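# Slot the open bin into the shelf's gap

## Task

Take the open bin that sits on the table and place it in the empty slot among the bins lined up on the shelf. Its open side must face outward, matching its neighbours, and every part it holds must still be inside. The board overhead leaves little room, so tilting the bin on the way in may be needed. Slide it fully back so it sits beyond the shelf's front lip, and do not disturb the parts in the other bins: they must stay in their own bins.

## Robot and tools

ROBOT. Two arms, left_arm and right_arm, each ending in a two-finger parallel gripper with a wrist camera. left_arm is the robot's own left and sits on the +y side; right_arm is on -y (image left/right does not follow these names). Base roots in the scene frame: left_arm (+0.039, +0.229, +0.677) m, right_arm (+0.039, -0.229, +0.677) m. The fingers point along the gripper's +z axis and spread along its y axis. end_effector_position is the spot between the finger pads, roughly 1 cm short of the tips.

FRAME. One scene frame for everything: z = 0 is the table top, origin above the centre of the robot's foot, +x straight ahead over the table (table edge near x ≈ +0.15 m, table possibly rotated), +y to the robot's left, +z up. Printed positions and quaternions (wxyz) can be a few centimetres off, more at long reach. A gripper resting a centimetre or so from its commanded pose is normal friction or weight, not proof of contact.

execute_actions(actions, cameras). actions is a list of actions; each action is a list of up to 15 rows, and each row is one control step of 1/30 s. If fewer than 15 rows are given, the final row repeats until 15 steps pass. Every row holds 14 numbers in [-1, 1]: left_arm dx, dy, dz, rx, ry, rz, opening, then the same seven for right_arm, always all 14 even if one arm is idle. dx..rz are offsets, not poses: they are measured from that arm's Hand target as it was when the action began, along scene axes, with rotation (rx, ry, rz as one rotation vector) about the Hand target's position. Scale: 1.0 = 0.6 m or 180 degrees. Rows within an action do not add up; successive actions and calls do. All six pose numbers at 0 means 'hold/re-request the current Hand target'. opening is absolute: +1 fully open (0.094 m), -1 closed; 0 is itself a command, so resend the current opening to leave a gripper alone. An empty actions list just reports state and images.

move(target, speed, blend, opening_speed, blocking, cameras). target is one 14-number row or a list of up to 15 rows, same layout and scale as above; every row is an offset from the same starting Hand targets, not from the previous row. Paths are straight, end together, take at least 0.5 s and are cut at 10 s. speed: m/s per arm path, 0.002 to 4.3, default 0.25 (turning up to twice that in rad/s); one value or one per target. blend: corner rounding in metres for lists. opening_speed: rate of opening change per second on the -1..+1 scale, at least 0.2; use a low value when squeezing something fragile. blocking=false returns after about 0.5 s while motion continues. Moves do not avoid obstacles or the other arm; faster moves overshoot more and strike harder. Do not route a gripper close past its own arm's base (shoulder posture can flip); go around it. The result adds a 'move:' line with the outcome (done, off_target, moving, held, fault) and limits that acted (limits=paced: pose clipped; limits=held: steps withheld). done means at rest within 10 mm and 2 degrees; it says nothing about contact.

wait(seconds 0 to 10) lets time run with commands held. stop brakes a running move. zoom_image(camera, region=[x0, y0, x1, y1]) enlarges part of a camera's newest image, at most 504 by 504 pixels, origin top-left. read_manual gives licence texts only. finished_scene(scene) with the current scene number ends the scene for good; the bin must stay placed with the arms gone.

CAMERAS. cam_head_left, cam_head_right (fixed head cameras), cam_left_wrist, cam_right_wrist, each 896x504. Calibration (K, distortion, T_world_to_cam) is supplied but may be a little off; wrist images can lag during motion.

RESULT LINES. end_effector_position and end_effector_quat_wxyz per arm; Hand target (last commanded pose after clipping, the base for the next offsets); Tool commands; grip_measured (finger opening on the command scale; reads up to ~2.7 mm wide when empty, a bit narrow under a firm grip; no jump marks the moment of contact); Joint positions (last entry is the opening in metres); Joint velocities ("within noise" means at rest); Joint torques (include gravity; entries 3 and 4 wrap at ±28 N m). MOTOR HOT warns of heat; OVER-TEMPERATURE FAULT means that arm has gone limp for 30 to 60 s or more.

CONTROL QUIRKS. Each step limits commanded orientation to 40 degrees from the measured one, so large turns take several actions. Grippers often stop short; the next command (even zeros) asks again, and a remaining gap can be sent as an extra offset. To release a push against something, command a target back behind the gripper. To let go, command an opening well above grip_measured.

AVOID. Dropping the bin or spilling its parts, knocking anything off the table (that fails the task), releasing a moving object, fast impacts and hard pushes, grippers or wrist cameras hitting each other, one gripper closing on the other's fingers, and long holding or straining at unreachable poses, which heats motors. Loose objects may occasionally be nudged by outside disturbances.

Each tool is called after ">>>" as a command line: name --argument value for each argument, lists and objects as JSON in quotes; but a table of rows of numbers goes row by row, as --pt "numbers of a row", without its own name.

## Session

>>> execute_actions --actions '[]'

Scene clock: 0.00 s.
left_arm: end_effector_position=(+0.5071, +0.0366, +0.3163) grip_measured=+1.000 end_effector_quat_wxyz=(-0.061, +0.823, +0.561, -0.069) | right_arm: end_effector_position=(+0.3208, -0.5264, +0.3531) grip_measured=+1.000 end_effector_quat_wxyz=(-0.006, +0.444, +0.896, -0.003)
Joint positions: left_arm=[-2.299 1.895 1.239 -0.425 -0.503 1.673 0.094] | right_arm=[-2.023 1.567 0.746 0.032 -0.324 0.237 0.094]
Joint velocities: within noise
Joint torques (N m): no reading
Motor temperatures (°C): left_arm=[25 15 21 21 15 21 15] | right_arm=[17 24 15 18 20 19 19]
Heat: left arm: hottest waist 25 °C; right arm: hottest shoulder 24 °C.
Hand target: left_arm +0.5104, +0.0360, +0.3167; -0.059, +0.822, +0.562, -0.068 | right_arm +0.3191, -0.5244, +0.3511; -0.009, +0.444, +0.896, -0.002
Tool commands: left_gripper/opening=+1.0 right_gripper/opening=+1.0

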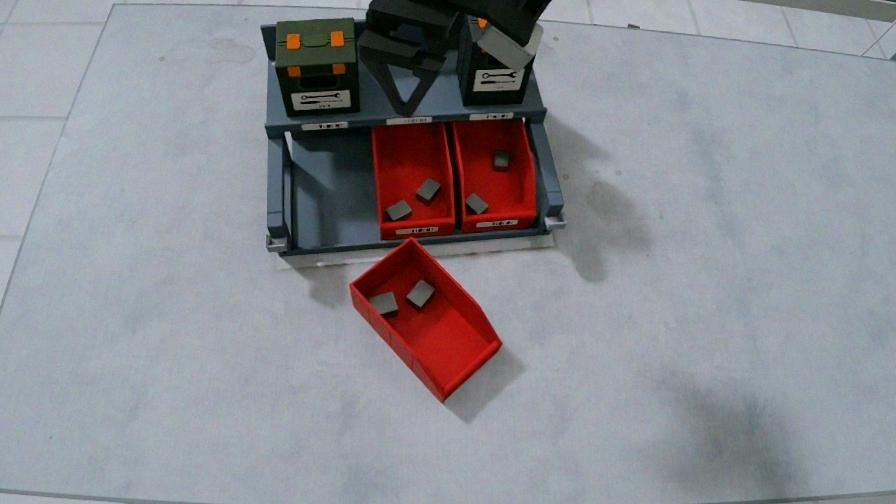

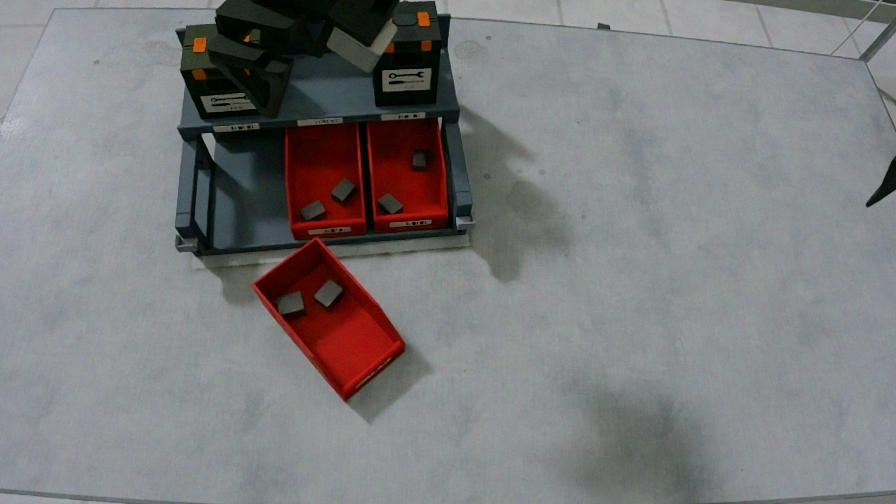

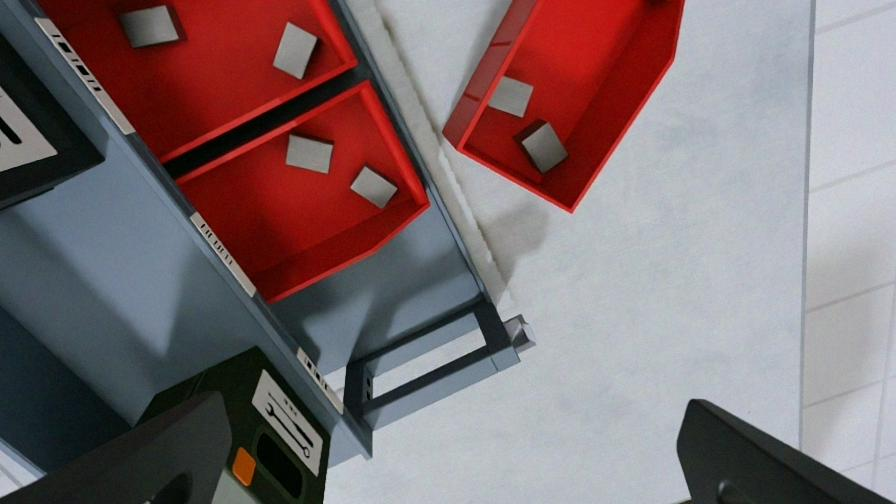

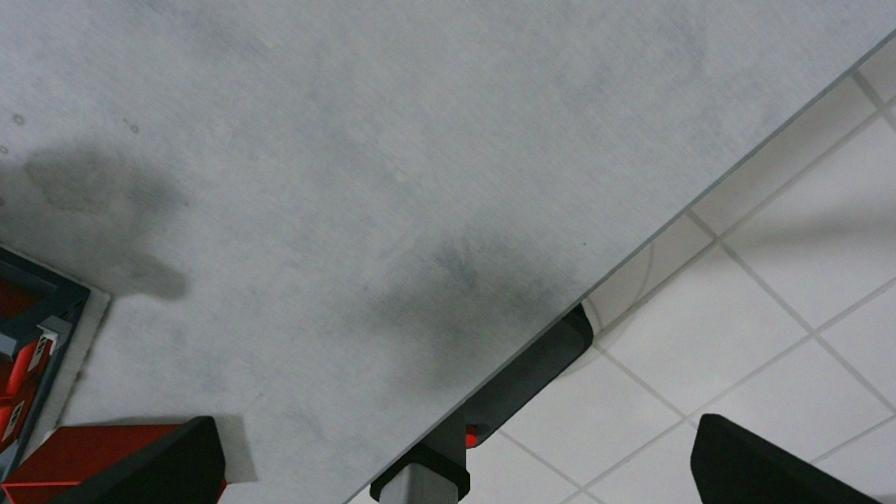

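>>> zoom_image --camera "cam_head_left" --region '[240, 0, 600, 420]'

>>> zoom_image --camera "cam_head_right" --region '[150, 0, 510, 420]'

>>> zoom_image --camera "cam_left_wrist" --region '[200, 0, 700, 480]'

Scaled by 1.200 from the camera's 896x504 image, which has a finer 1280x720 frame.

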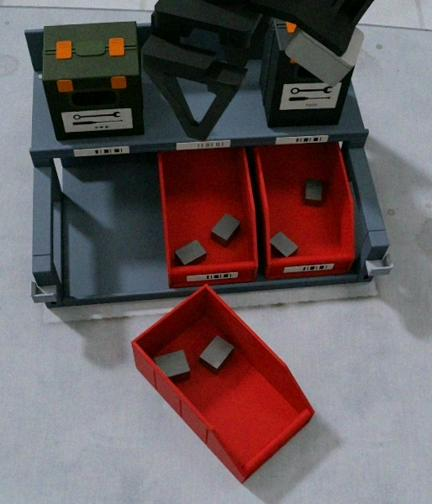

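Scaled by 1.200 from the camera's 896x504 image, which has a finer 1280x720 frame.

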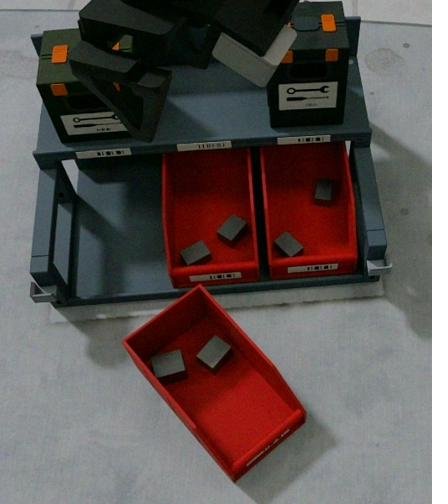

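Scaled by 1.008 from the camera's 896x504 image, which has a finer 1280x720 frame.

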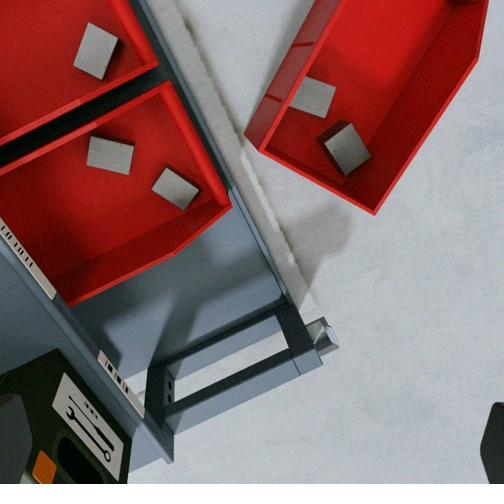

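>>> move --target '[-0.347, -0.132, -0.06, 0.0236, -0.0553, 0.329, 1, 0,0,0,0,0,0,1]' --speed 0.25

Scene clock: 84.70 s.
left_arm: end_effector_position=(+0.3123, -0.0410, +0.2796) grip_measured=+1.000 end_effector_quat_wxyz=(+0.002, +0.436, +0.900, +0.002) | right_arm: end_effector_position=(+0.3208, -0.5264, +0.3531) grip_measured=+1.000 end_effector_quat_wxyz=(-0.006, +0.444, +0.896, -0.003)
Joint positions: left_arm=[-2.478 2.199 0.899 0.342 -0.634 0.567 0.094] | right_arm=[-2.023 1.567 0.746 0.032 -0.324 0.237 0.094]
Joint velocities: within noise
Joint torques (N m): left_arm=[-9.7 -9 -2.71 0.7 -0.09 -0.12] | right_arm=[-3.96 -11.58 0.12 0.21 -0.04 0.01]
Motor temperatures (°C): left_arm=[26 17 21 20 15 20 15] | right_arm=[17 26 15 17 20 18 19]
Heat: left arm: hottest waist 26 °C; right arm: hottest shoulder 26 °C.
Hand target: left_arm +0.3025, -0.0433, +0.2807; +0.000, +0.437, +0.899, +0.000 | right_arm +0.3191, -0.5244, +0.3511; -0.009, +0.444, +0.896, -0.002
Off the commanded pose: left_arm 0.010 m, 0 deg | right_arm 0.003 m, 0 deg.
move: done
camera_calibration:
cam_left_wrist: T_world_to_cam=[[-0.775657, -0.63086, -0.019302, 0.219863], [-0.576555, 0.695783, 0.428334, 0.127113], [-0.256789, 0.343369, -0.903414, 0.432506], [0, 0, 0, 1]] pos_world=[0.354888, -0.098249, 0.340529]

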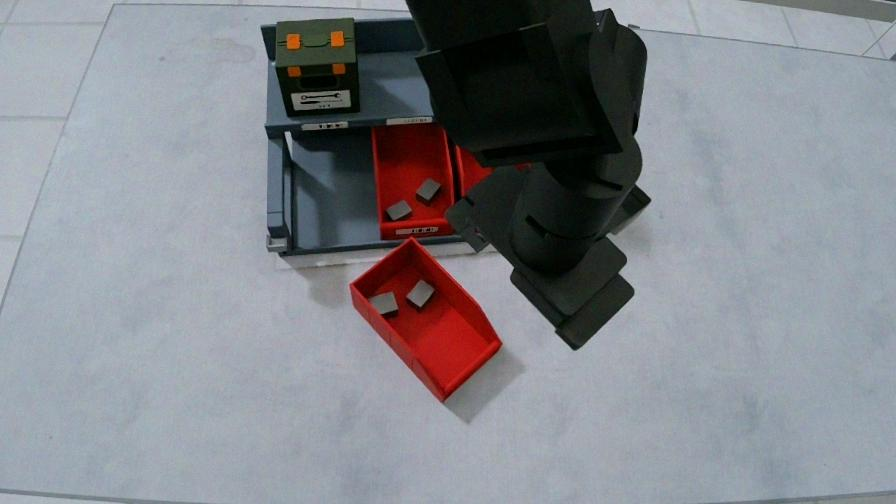

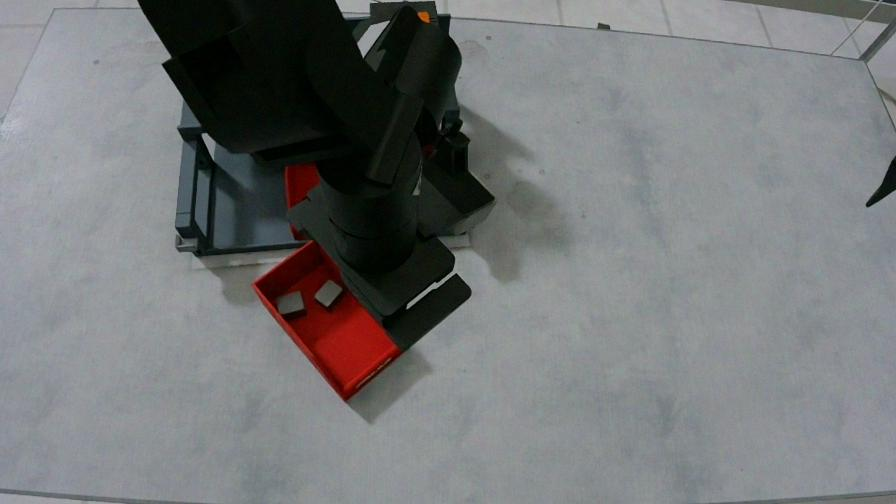

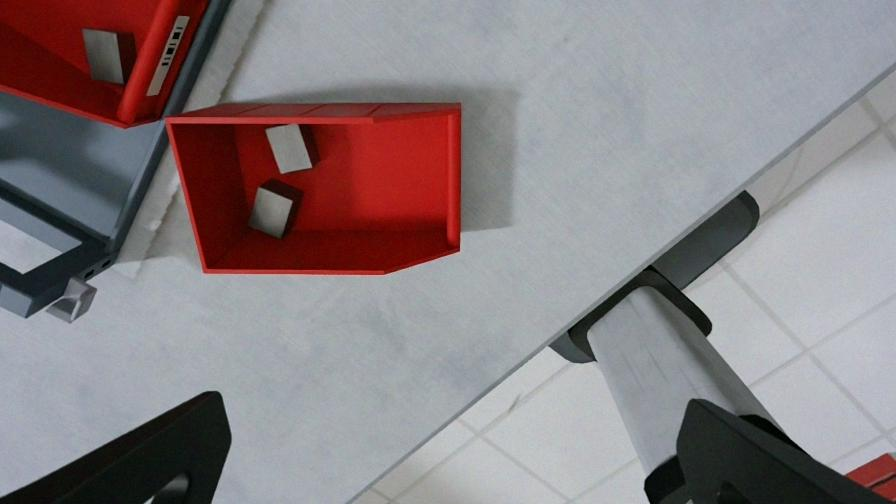

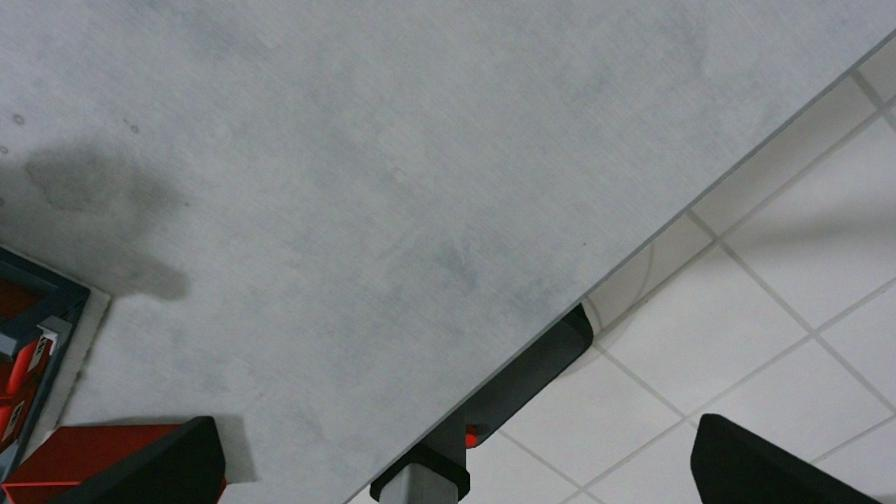

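>>> move --target '[-0.0708, 0.172, -0.118, 0.0920, -0.2672, -0.1973, 1, 0,0,0,0,0,0,1]' --speed 0.25

Scene clock: 109.93 s.
left_arm: end_effector_position=(+0.2695, +0.0531, +0.2086) grip_measured=+1.000 end_effector_quat_wxyz=(+0.168, +0.677, +0.695, +0.174) | right_arm: end_effector_position=(+0.3208, -0.5264, +0.3531) grip_measured=+1.000 end_effector_quat_wxyz=(-0.006, +0.444, +0.896, -0.003)
Joint positions: left_arm=[-2.224 2.684 0.847 1.547 -0.475 1.698 0.094] | right_arm=[-2.023 1.567 0.746 0.032 -0.324 0.237 0.094]
Joint velocities: within noise
Joint torques (N m): left_arm=[-6.01 -5.3 -6.63 1.59 0.2 0.01] | right_arm=[-4.19 -12.04 0.12 0.42 0 0]
Motor temperatures (°C): left_arm=[27 17 21 20 15 19 15] | right_arm=[17 26 15 17 20 17 19]
Heat: left arm: hottest waist 27 °C; right arm: hottest shoulder 26 °C.
Hand target: left_arm +0.2599, +0.0601, +0.2099; +0.299, +0.640, +0.642, +0.299 | right_arm +0.3191, -0.5244, +0.3511; -0.009, +0.444, +0.896, -0.002
Off the commanded pose: left_arm 0.012 m, 22 deg | right_arm 0.003 m, 0 deg.
joint sent to its limit (left arm) — joint 4 (wrist pitch), upper limit. The joint targets are off in orientation, not in position.
move: off_target (left_arm)
camera_calibration:
cam_left_wrist: T_world_to_cam=[[-0.875966, -0.0350866, -0.481095, 0.336402], [-0.241013, 0.895773, 0.373501, -0.0222674], [0.417847, 0.443124, -0.793123, 0.114957], [0, 0, 0, 1]] pos_world=[0.241276, -0.0191905, 0.261333]

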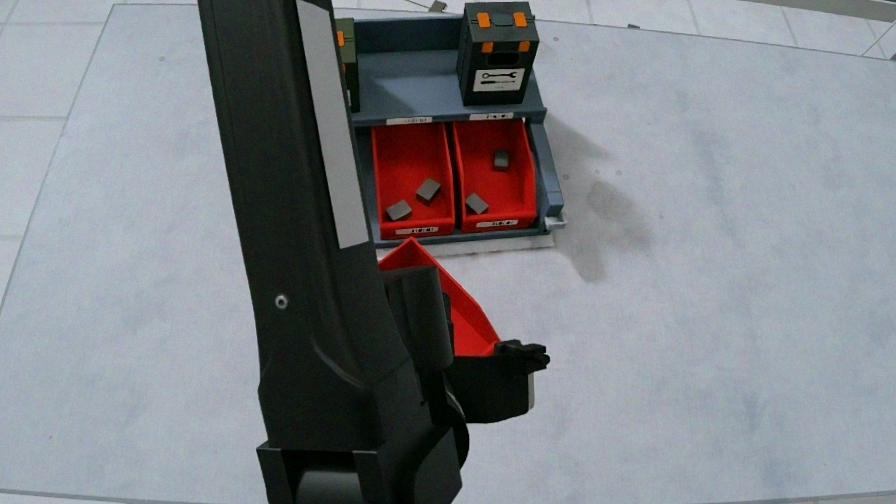

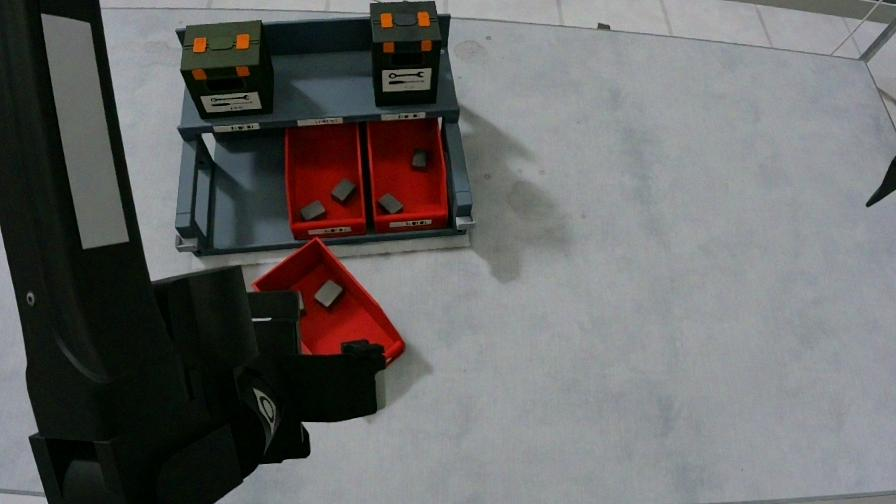

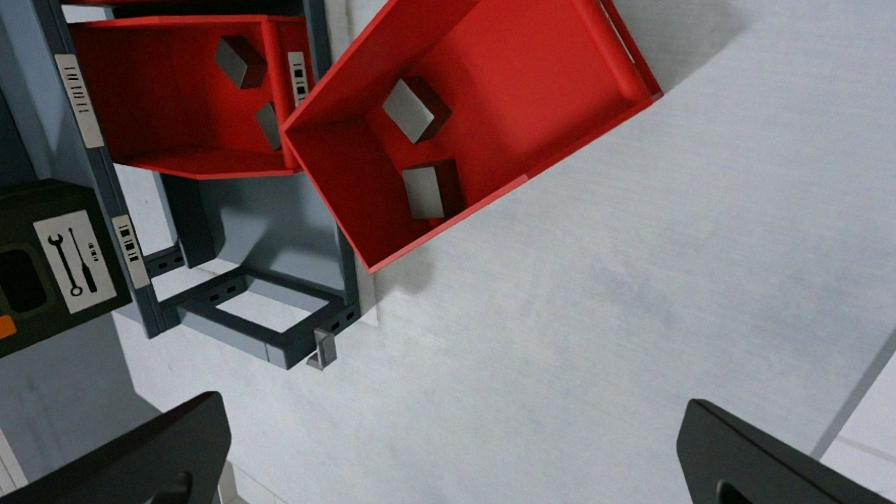

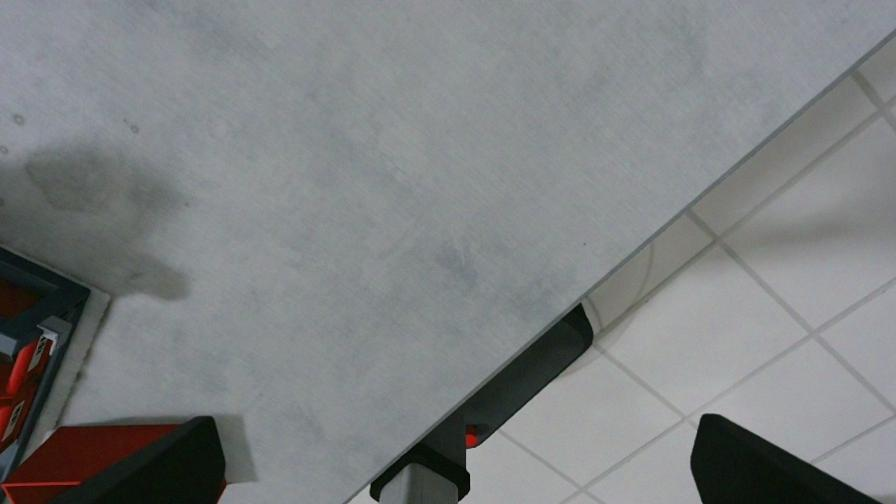

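>>> move --target '[0.3, 0.167, 0.1, -0.0067, 0.2779, 0.0134, 1, 0,0,0,0,0,0,1]' --speed 0.25

Scene clock: 118.13 s.
left_arm: end_effector_position=(+0.4419, +0.1577, +0.2717) grip_measured=+1.000 end_effector_quat_wxyz=(+0.004, +0.694, +0.720, +0.002) | right_arm: end_effector_position=(+0.3208, -0.5264, +0.3531) grip_measured=+1.000 end_effector_quat_wxyz=(-0.006, +0.444, +0.896, -0.003)
Joint positions: left_arm=[-2.047 1.851 0.871 0.205 -0.348 1.574 0.094] | right_arm=[-2.023 1.567 0.746 0.032 -0.324 0.237 0.094]
Joint velocities: within noise
Joint torques (N m): left_arm=[-4.42 -11.93 -1.09 0.08 0.19 -0.19] | right_arm=[-4.37 -11.99 -0.06 0.36 -0.03 -0.04]
Motor temperatures (°C): left_arm=[26 17 22 20 15 19 15] | right_arm=[17 26 15 17 20 17 19]
Heat: left arm: hottest waist 26 °C; right arm: hottest shoulder 26 °C.
Hand target: left_arm +0.4400, +0.1603, +0.2700; +0.000, +0.690, +0.724, +0.000 | right_arm +0.3191, -0.5244, +0.3511; -0.009, +0.444, +0.896, -0.002
Off the commanded pose: left_arm 0.004 m, 1 deg | right_arm 0.003 m, 0 deg.
move: done
camera_calibration:
cam_left_wrist: T_world_to_cam=[[-0.998505, -0.0499134, -0.0222914, 0.453331], [-0.0546505, 0.902104, 0.428043, -0.196141], [-0.00125597, 0.428622, -0.903483, 0.263933], [0, 0, 0, 1]] pos_world=[0.442266, 0.0864395, 0.332521]

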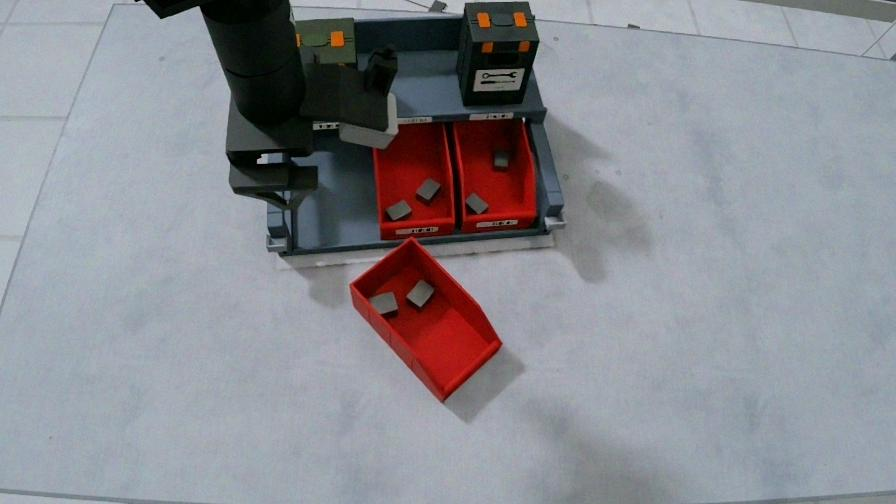

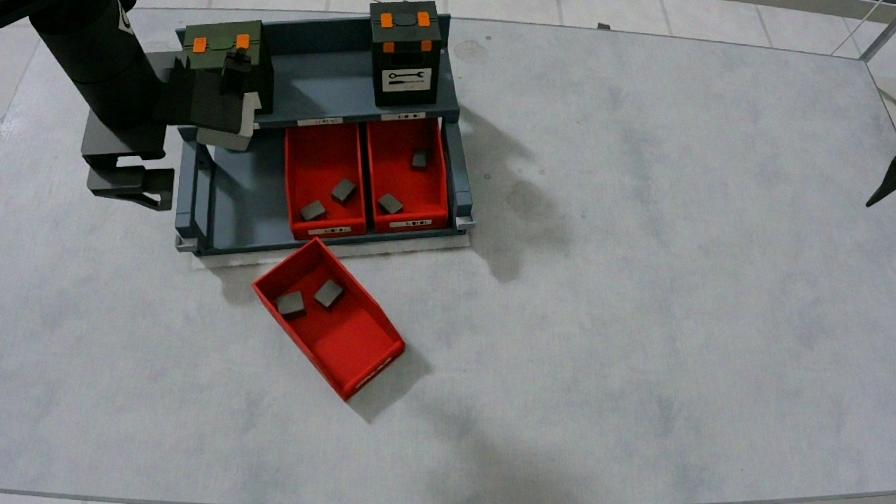

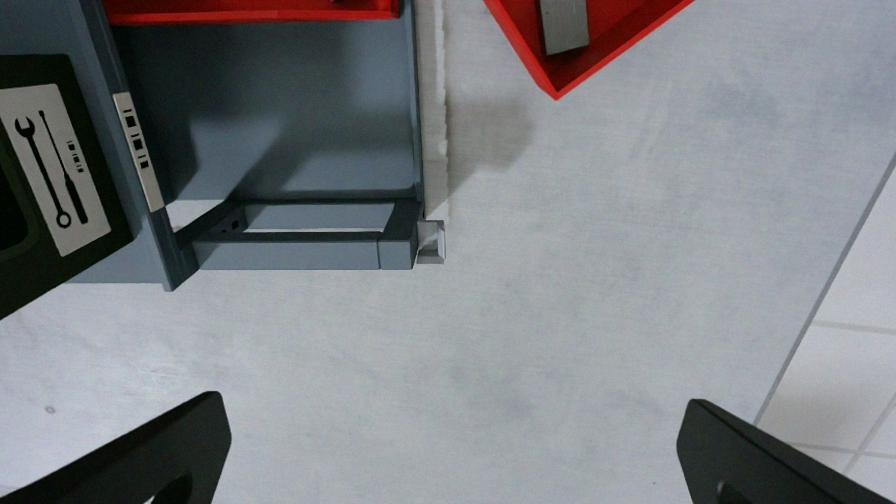

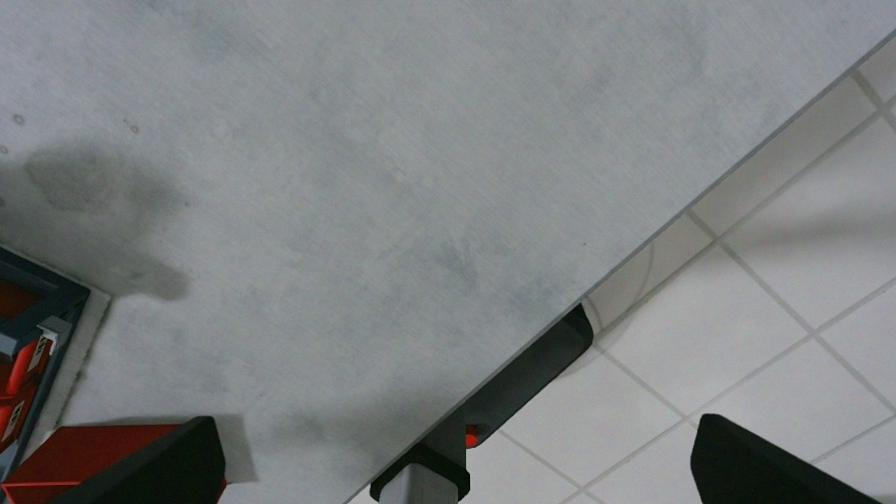

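>>> move --pt "-0.067 0.367 0.15 0 0 0 1 -0.02 0.4 -0.08 0.07 -0.02 -0.25 1" --pt "-0.067 0.367 0.15 0 0 0 1 -0.052 0.97 -0.1985 0.1792 -0.0570 -0.5823 1" --speed 0.3

Scene clock: 154.43 s.
left_arm: end_effector_position=(+0.3994, +0.3786, +0.3552) grip_measured=+1.000 end_effector_quat_wxyz=(-0.001, +0.688, +0.726, -0.002) | right_arm: end_effector_position=(+0.2902, +0.0512, +0.2313) grip_measured=+1.000 end_effector_quat_wxyz=(+0.068, +0.850, +0.429, +0.297)
Joint positions: left_arm=[-1.541 1.461 0.669 0.062 0.023 1.903 0.094] | right_arm=[-0.728 2.71 0.951 1.549 0.489 2.099 0.094]
Joint velocities: within noise
Joint torques (N m): left_arm=[0.38 -13.16 -0.72 0.05 0.18 0.06] | right_arm=[10.46 -6.53 -3.95 1.89 0.04 0.03]
Motor temperatures (°C): left_arm=[26 17 21 20 15 19 14] | right_arm=[17 26 15 17 20 17 18]
Heat: left arm: hottest waist 26 °C; right arm: hottest shoulder 26 °C.
Hand target: left_arm +0.3997, +0.3804, +0.3599; +0.000, +0.690, +0.724, +0.000 | right_arm +0.2877, +0.0577, +0.2321; -0.045, +0.951, +0.168, +0.254
Off the commanded pose: left_arm 0.005 m, 0 deg | right_arm 0.007 m, 35 deg.
joint sent to its limit (right arm) — joint 4 (wrist pitch), upper limit; joint 6 (wrist roll), upper limit. The joint targets are off in orientation, not in position.
move: off_target (right_arm)
camera_calibration:
cam_left_wrist: T_world_to_cam=[[-0.997657, -0.0676767, -0.0100087, 0.425767], [-0.0654354, 0.901281, 0.428265, -0.428982], [-0.0199629, 0.427917, -0.903598, 0.252518], [0, 0, 0, 1]] pos_world=[0.401739, 0.307391, 0.416154]
cam_right_wrist: T_world_to_cam=[[-0.678044, 0.629707, -0.37911, 0.25373], [0.166464, 0.633938, 0.755256, -0.21503], [0.715923, 0.448989, -0.534662, -0.0136658], [0, 0, 0, 1]] pos_world=[0.217619, -0.0173241, 0.251288]

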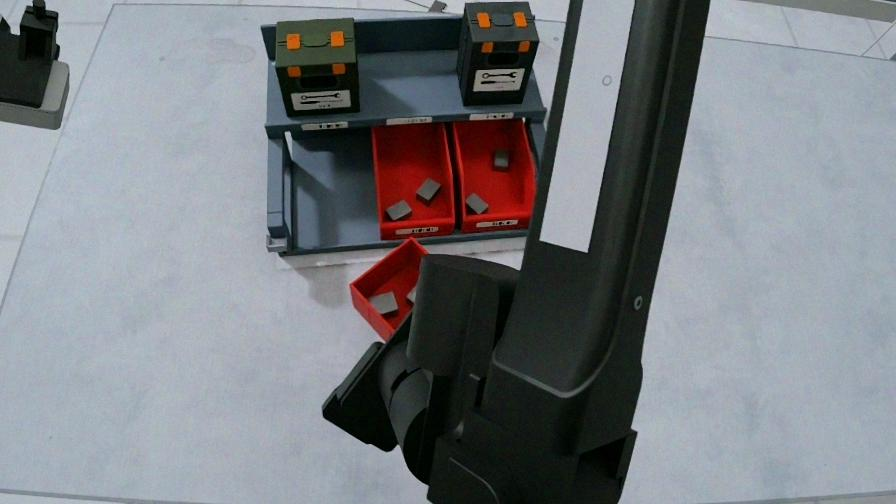

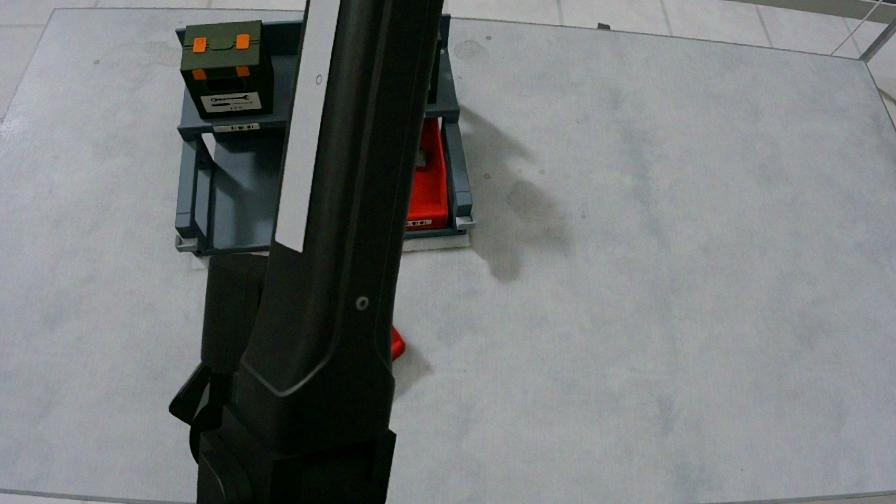

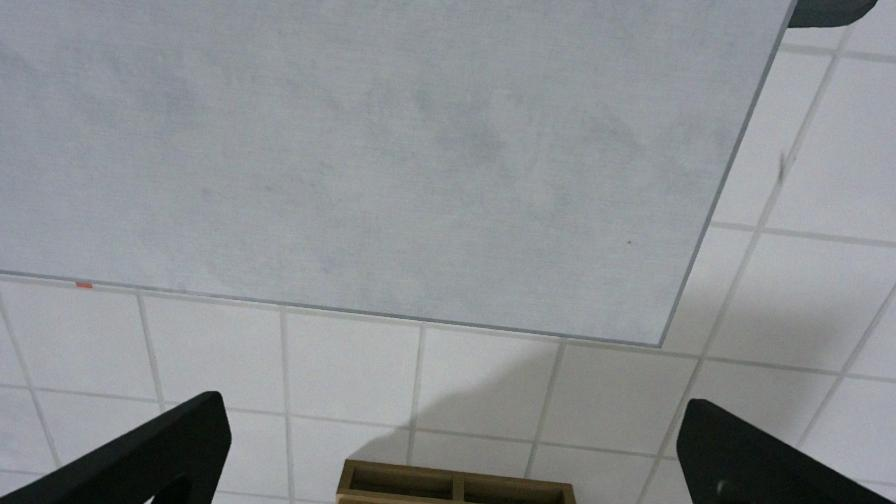

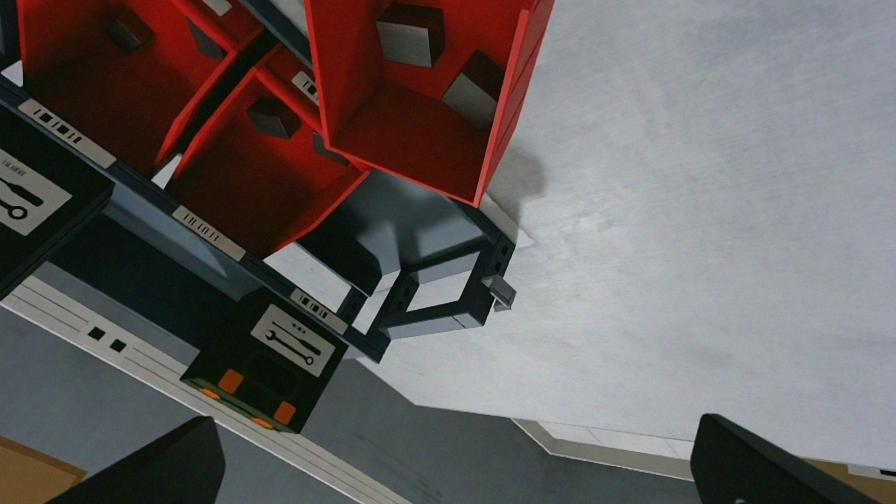

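>>> zoom_image --camera "cam_right_wrist" --region '[230, 130, 560, 400]'

Scaled by 1.527 from the camera's 896x504 image, which has a finer 1280x720 frame.

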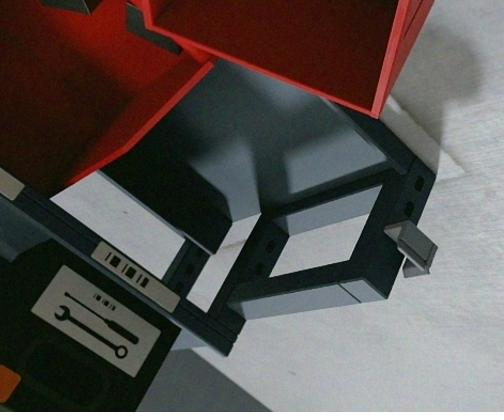

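>>> move --pt "-0.067 -0.0 -0.0 0 0 0 1 0.052 -0.6 0.198 -0.1792 0.0570 0.5823 1" --pt "-0.067 -0.467 -0.317 0 -0.3333 0 1 0.052 -0.97 0.198 -0.1792 0.0570 0.5823 1" --speed 0.3

Scene clock: 182.23 s.
left_arm: end_effector_position=(+0.3635, +0.1036, +0.1687) grip_measured=+1.000 end_effector_quat_wxyz=(+0.264, +0.665, +0.668, +0.205) | right_arm: end_effector_position=(+0.3243, -0.5228, +0.3553) grip_measured=+1.000 end_effector_quat_wxyz=(-0.001, +0.443, +0.896, -0.003)
Joint positions: left_arm=[-2.009 2.617 0.972 1.546 -0.135 1.791 0.094] | right_arm=[-2.015 1.556 0.736 0.042 -0.321 0.246 0.094]
Joint velocities: within noise
Joint torques (N m): left_arm=[-5.48 -6.77 -5.03 1.91 0.09 -0.14] | right_arm=[-4.54 -11.34 0.77 0.08 -0.11 -0.08]
Motor temperatures (°C): left_arm=[25 18 21 20 15 19 14] | right_arm=[18 25 16 17 20 17 18]
Heat: left arm: hottest waist 25 °C; right arm: hottest shoulder 25 °C.
Hand target: left_arm +0.3596, +0.1003, +0.1697; +0.362, +0.598, +0.627, +0.345 | right_arm +0.3187, -0.5242, +0.3507; -0.009, +0.444, +0.896, -0.002
Off the commanded pose: left_arm 0.005 m, 22 deg | right_arm 0.007 m, 1 deg.
joint sent to its limit (left arm) — joint 4 (wrist pitch), upper limit. The joint targets are off in orientation, not in position.
move: off_target (left_arm)
camera_calibration:
cam_left_wrist: T_world_to_cam=[[-0.771214, -0.0461797, -0.634898, 0.390411], [-0.261641, 0.932222, 0.250011, -0.00544047], [0.580321, 0.358928, -0.731026, -0.0392901], [0, 0, 0, 1]] pos_world=[0.322468, 0.0372031, 0.220509]
cam_right_wrist: T_world_to_cam=[[-0.798697, -0.601679, -0.00809307, -0.0510884], [-0.545307, 0.718049, 0.432488, 0.439006], [-0.254407, 0.34984, -0.901603, 0.679077], [0, 0, 0, 1]] pos_world=[0.371351, -0.583535, 0.421979]

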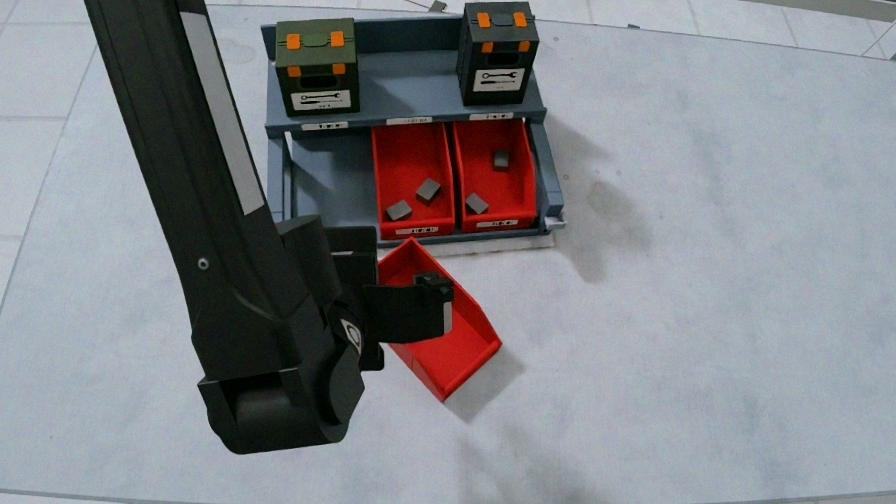

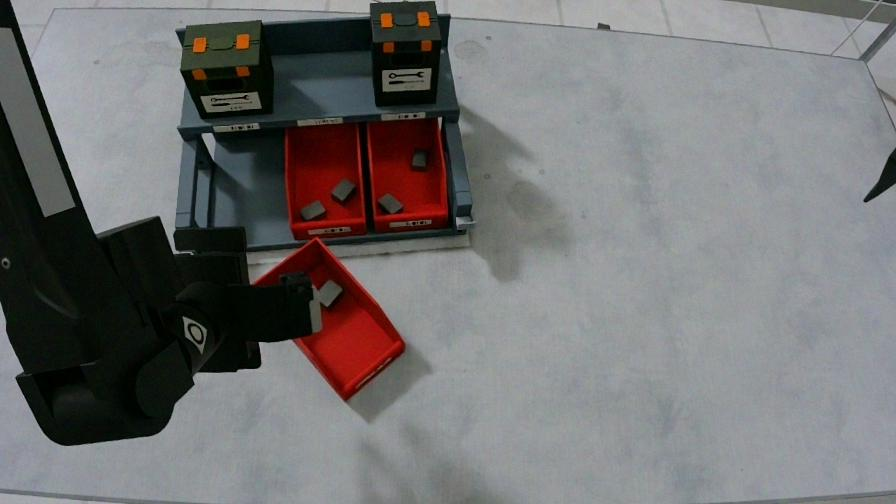

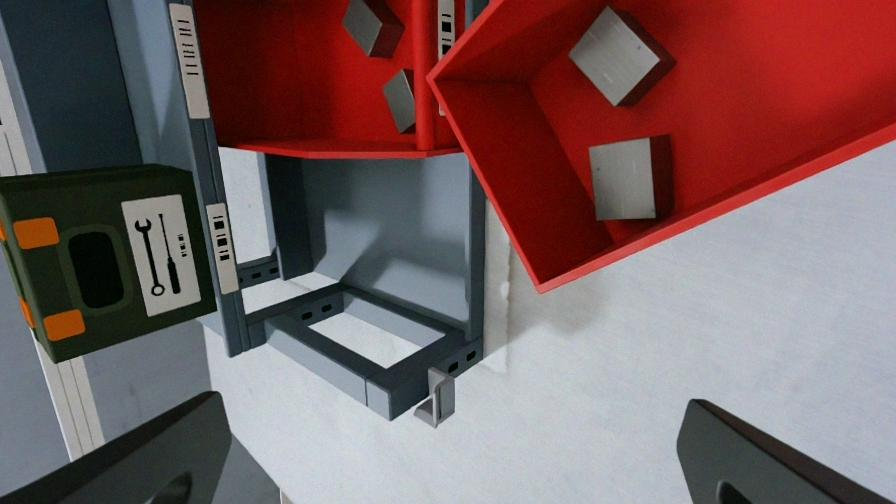

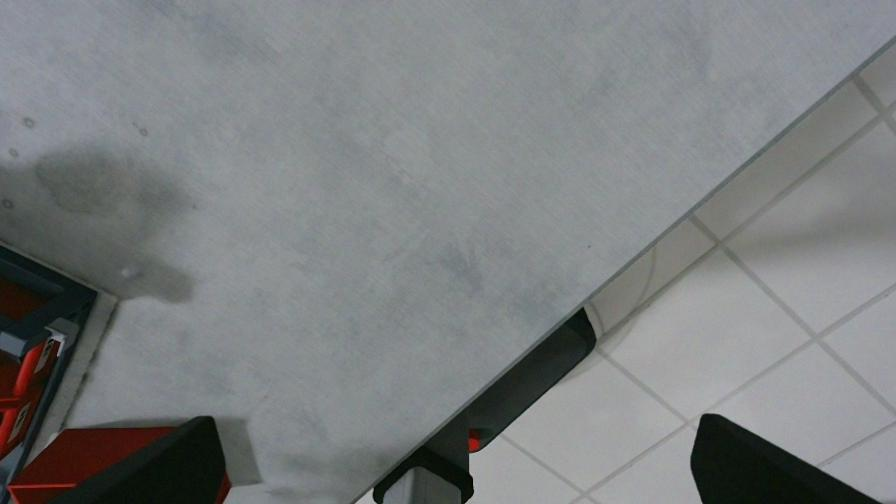

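>>> zoom_image --camera "cam_left_wrist" --region '[150, 120, 550, 450]'

Scaled by 1.260 from the camera's 896x504 image, which has a finer 1280x720 frame.

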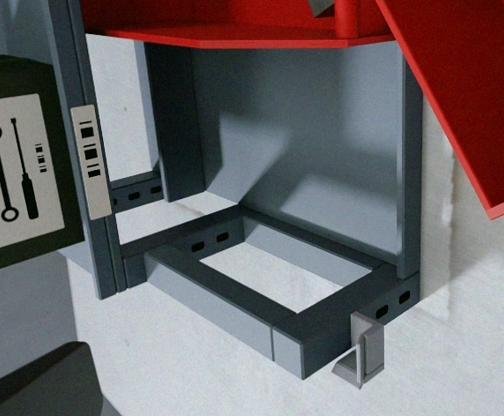

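>>> zoom_image --camera "cam_left_wrist" --region '[200, 250, 500, 440]'

Scaled by 1.680 from the camera's 896x504 image, which has a finer 1280x720 frame.

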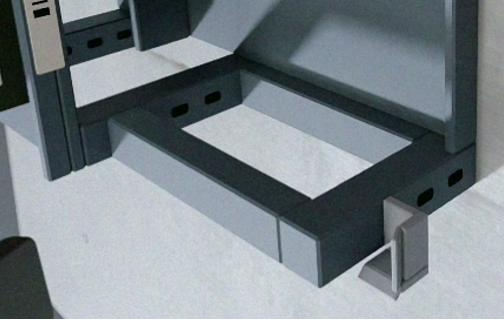

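>>> move --target '[-0.1077, -0.2188, -0.0162, -0.1067, 0.3213, 0.1851, 1, 0,0,0,0,0,0,1]' --speed 0.2

>>> zoom_image --camera "cam_left_wrist" --region '[250, 100, 700, 500]'

Scene clock: 246.30 s.
left_arm: end_effector_position=(+0.2849, -0.0251, +0.1554) grip_measured=+1.000 end_effector_quat_wxyz=(-0.008, +0.431, +0.902, +0.002) | right_arm: end_effector_position=(+0.3243, -0.5228, +0.3553) grip_measured=+1.000 end_effector_quat_wxyz=(-0.001, +0.443, +0.897, -0.003)
Joint positions: left_arm=[-2.316 2.492 1.11 0.486 -0.541 0.7 0.094] | right_arm=[-2.015 1.556 0.736 0.042 -0.321 0.245 0.094]
Joint velocities: within noise
Joint torques (N m): left_arm=[-9.52 -10.4 -3.14 0.03 0.14 -0.18] | right_arm=[-4.78 -10.93 0.81 0.02 -0.08 -0.07]
Motor temperatures (°C): left_arm=[25 17 23 20 15 18 14] | right_arm=[18 25 15 17 20 16 18]
Heat: left arm: hottest waist 25 °C; right arm: hottest shoulder 25 °C.
Hand target: left_arm +0.2948, -0.0310, +0.1600; +0.000, +0.426, +0.904, +0.000 | right_arm +0.3188, -0.5242, +0.3507; -0.009, +0.444, +0.896, -0.002
Off the commanded pose: left_arm 0.013 m, 1 deg | right_arm 0.007 m, 1 deg.
move: off_target (left_arm)
camera_calibration:
cam_left_wrist: T_world_to_cam=[[-0.769351, -0.638726, -0.0113445, 0.203007], [-0.576094, 0.686017, 0.444405, 0.1505], [-0.276071, 0.348439, -0.895754, 0.312179], [0, 0, 0, 1]] pos_world=[0.329069, -0.082355, 0.215056]
cam_right_wrist: T_world_to_cam=[[-0.797798, -0.602865, -0.0084415, -0.0518235], [-0.546474, 0.717117, 0.432561, 0.438848], [-0.254723, 0.34971, -0.901565, 0.679092], [0, 0, 0, 1]] pos_world=[0.371454, -0.583433, 0.421979]

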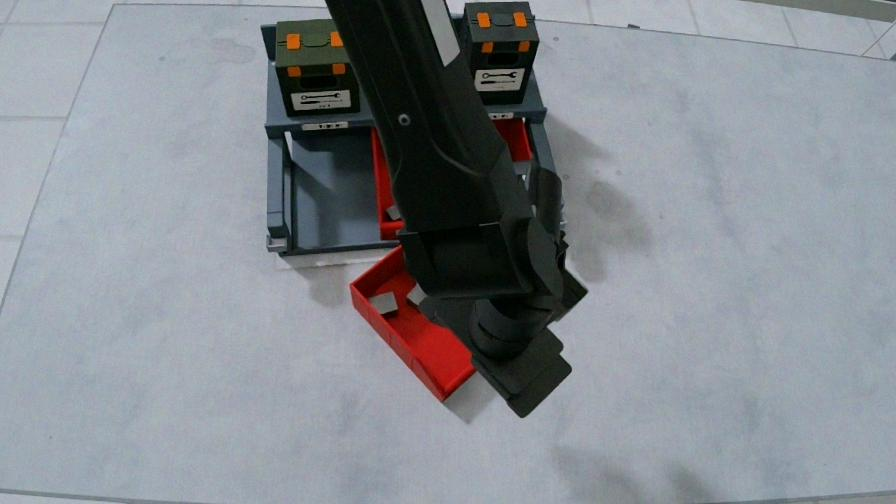

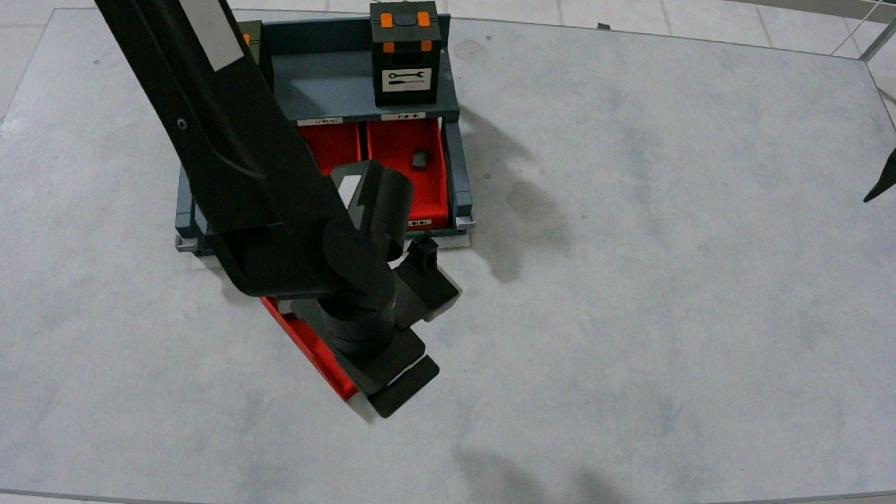

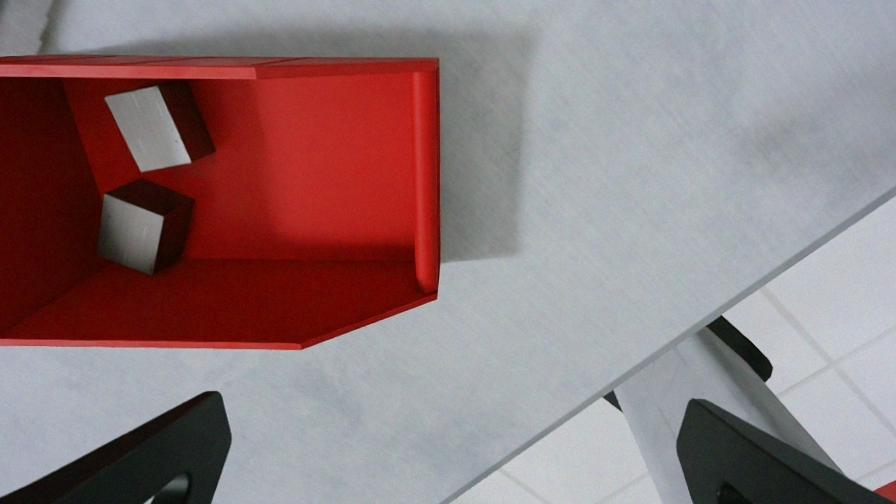

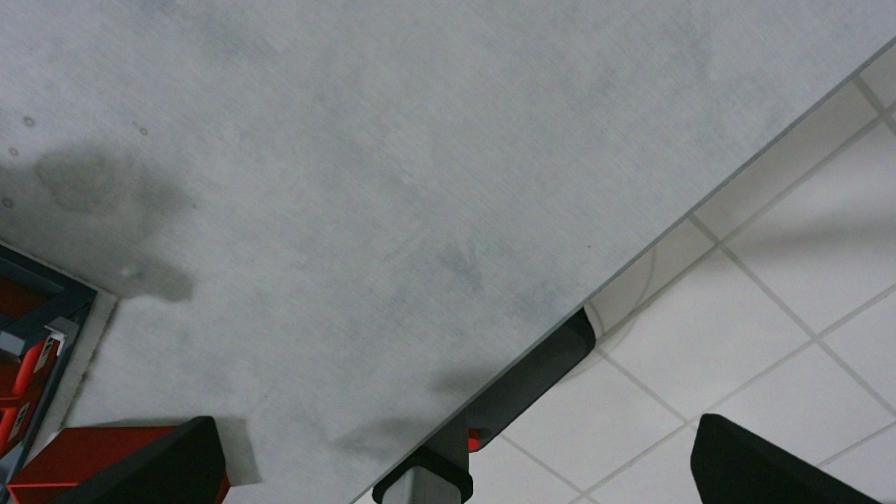

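Scaled by 1.120 from the camera's 896x504 image, which has a finer 1280x720 frame.

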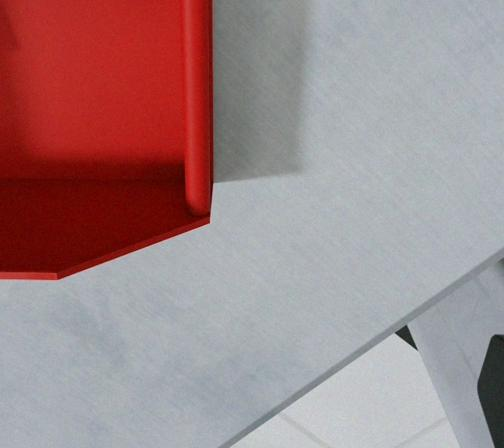

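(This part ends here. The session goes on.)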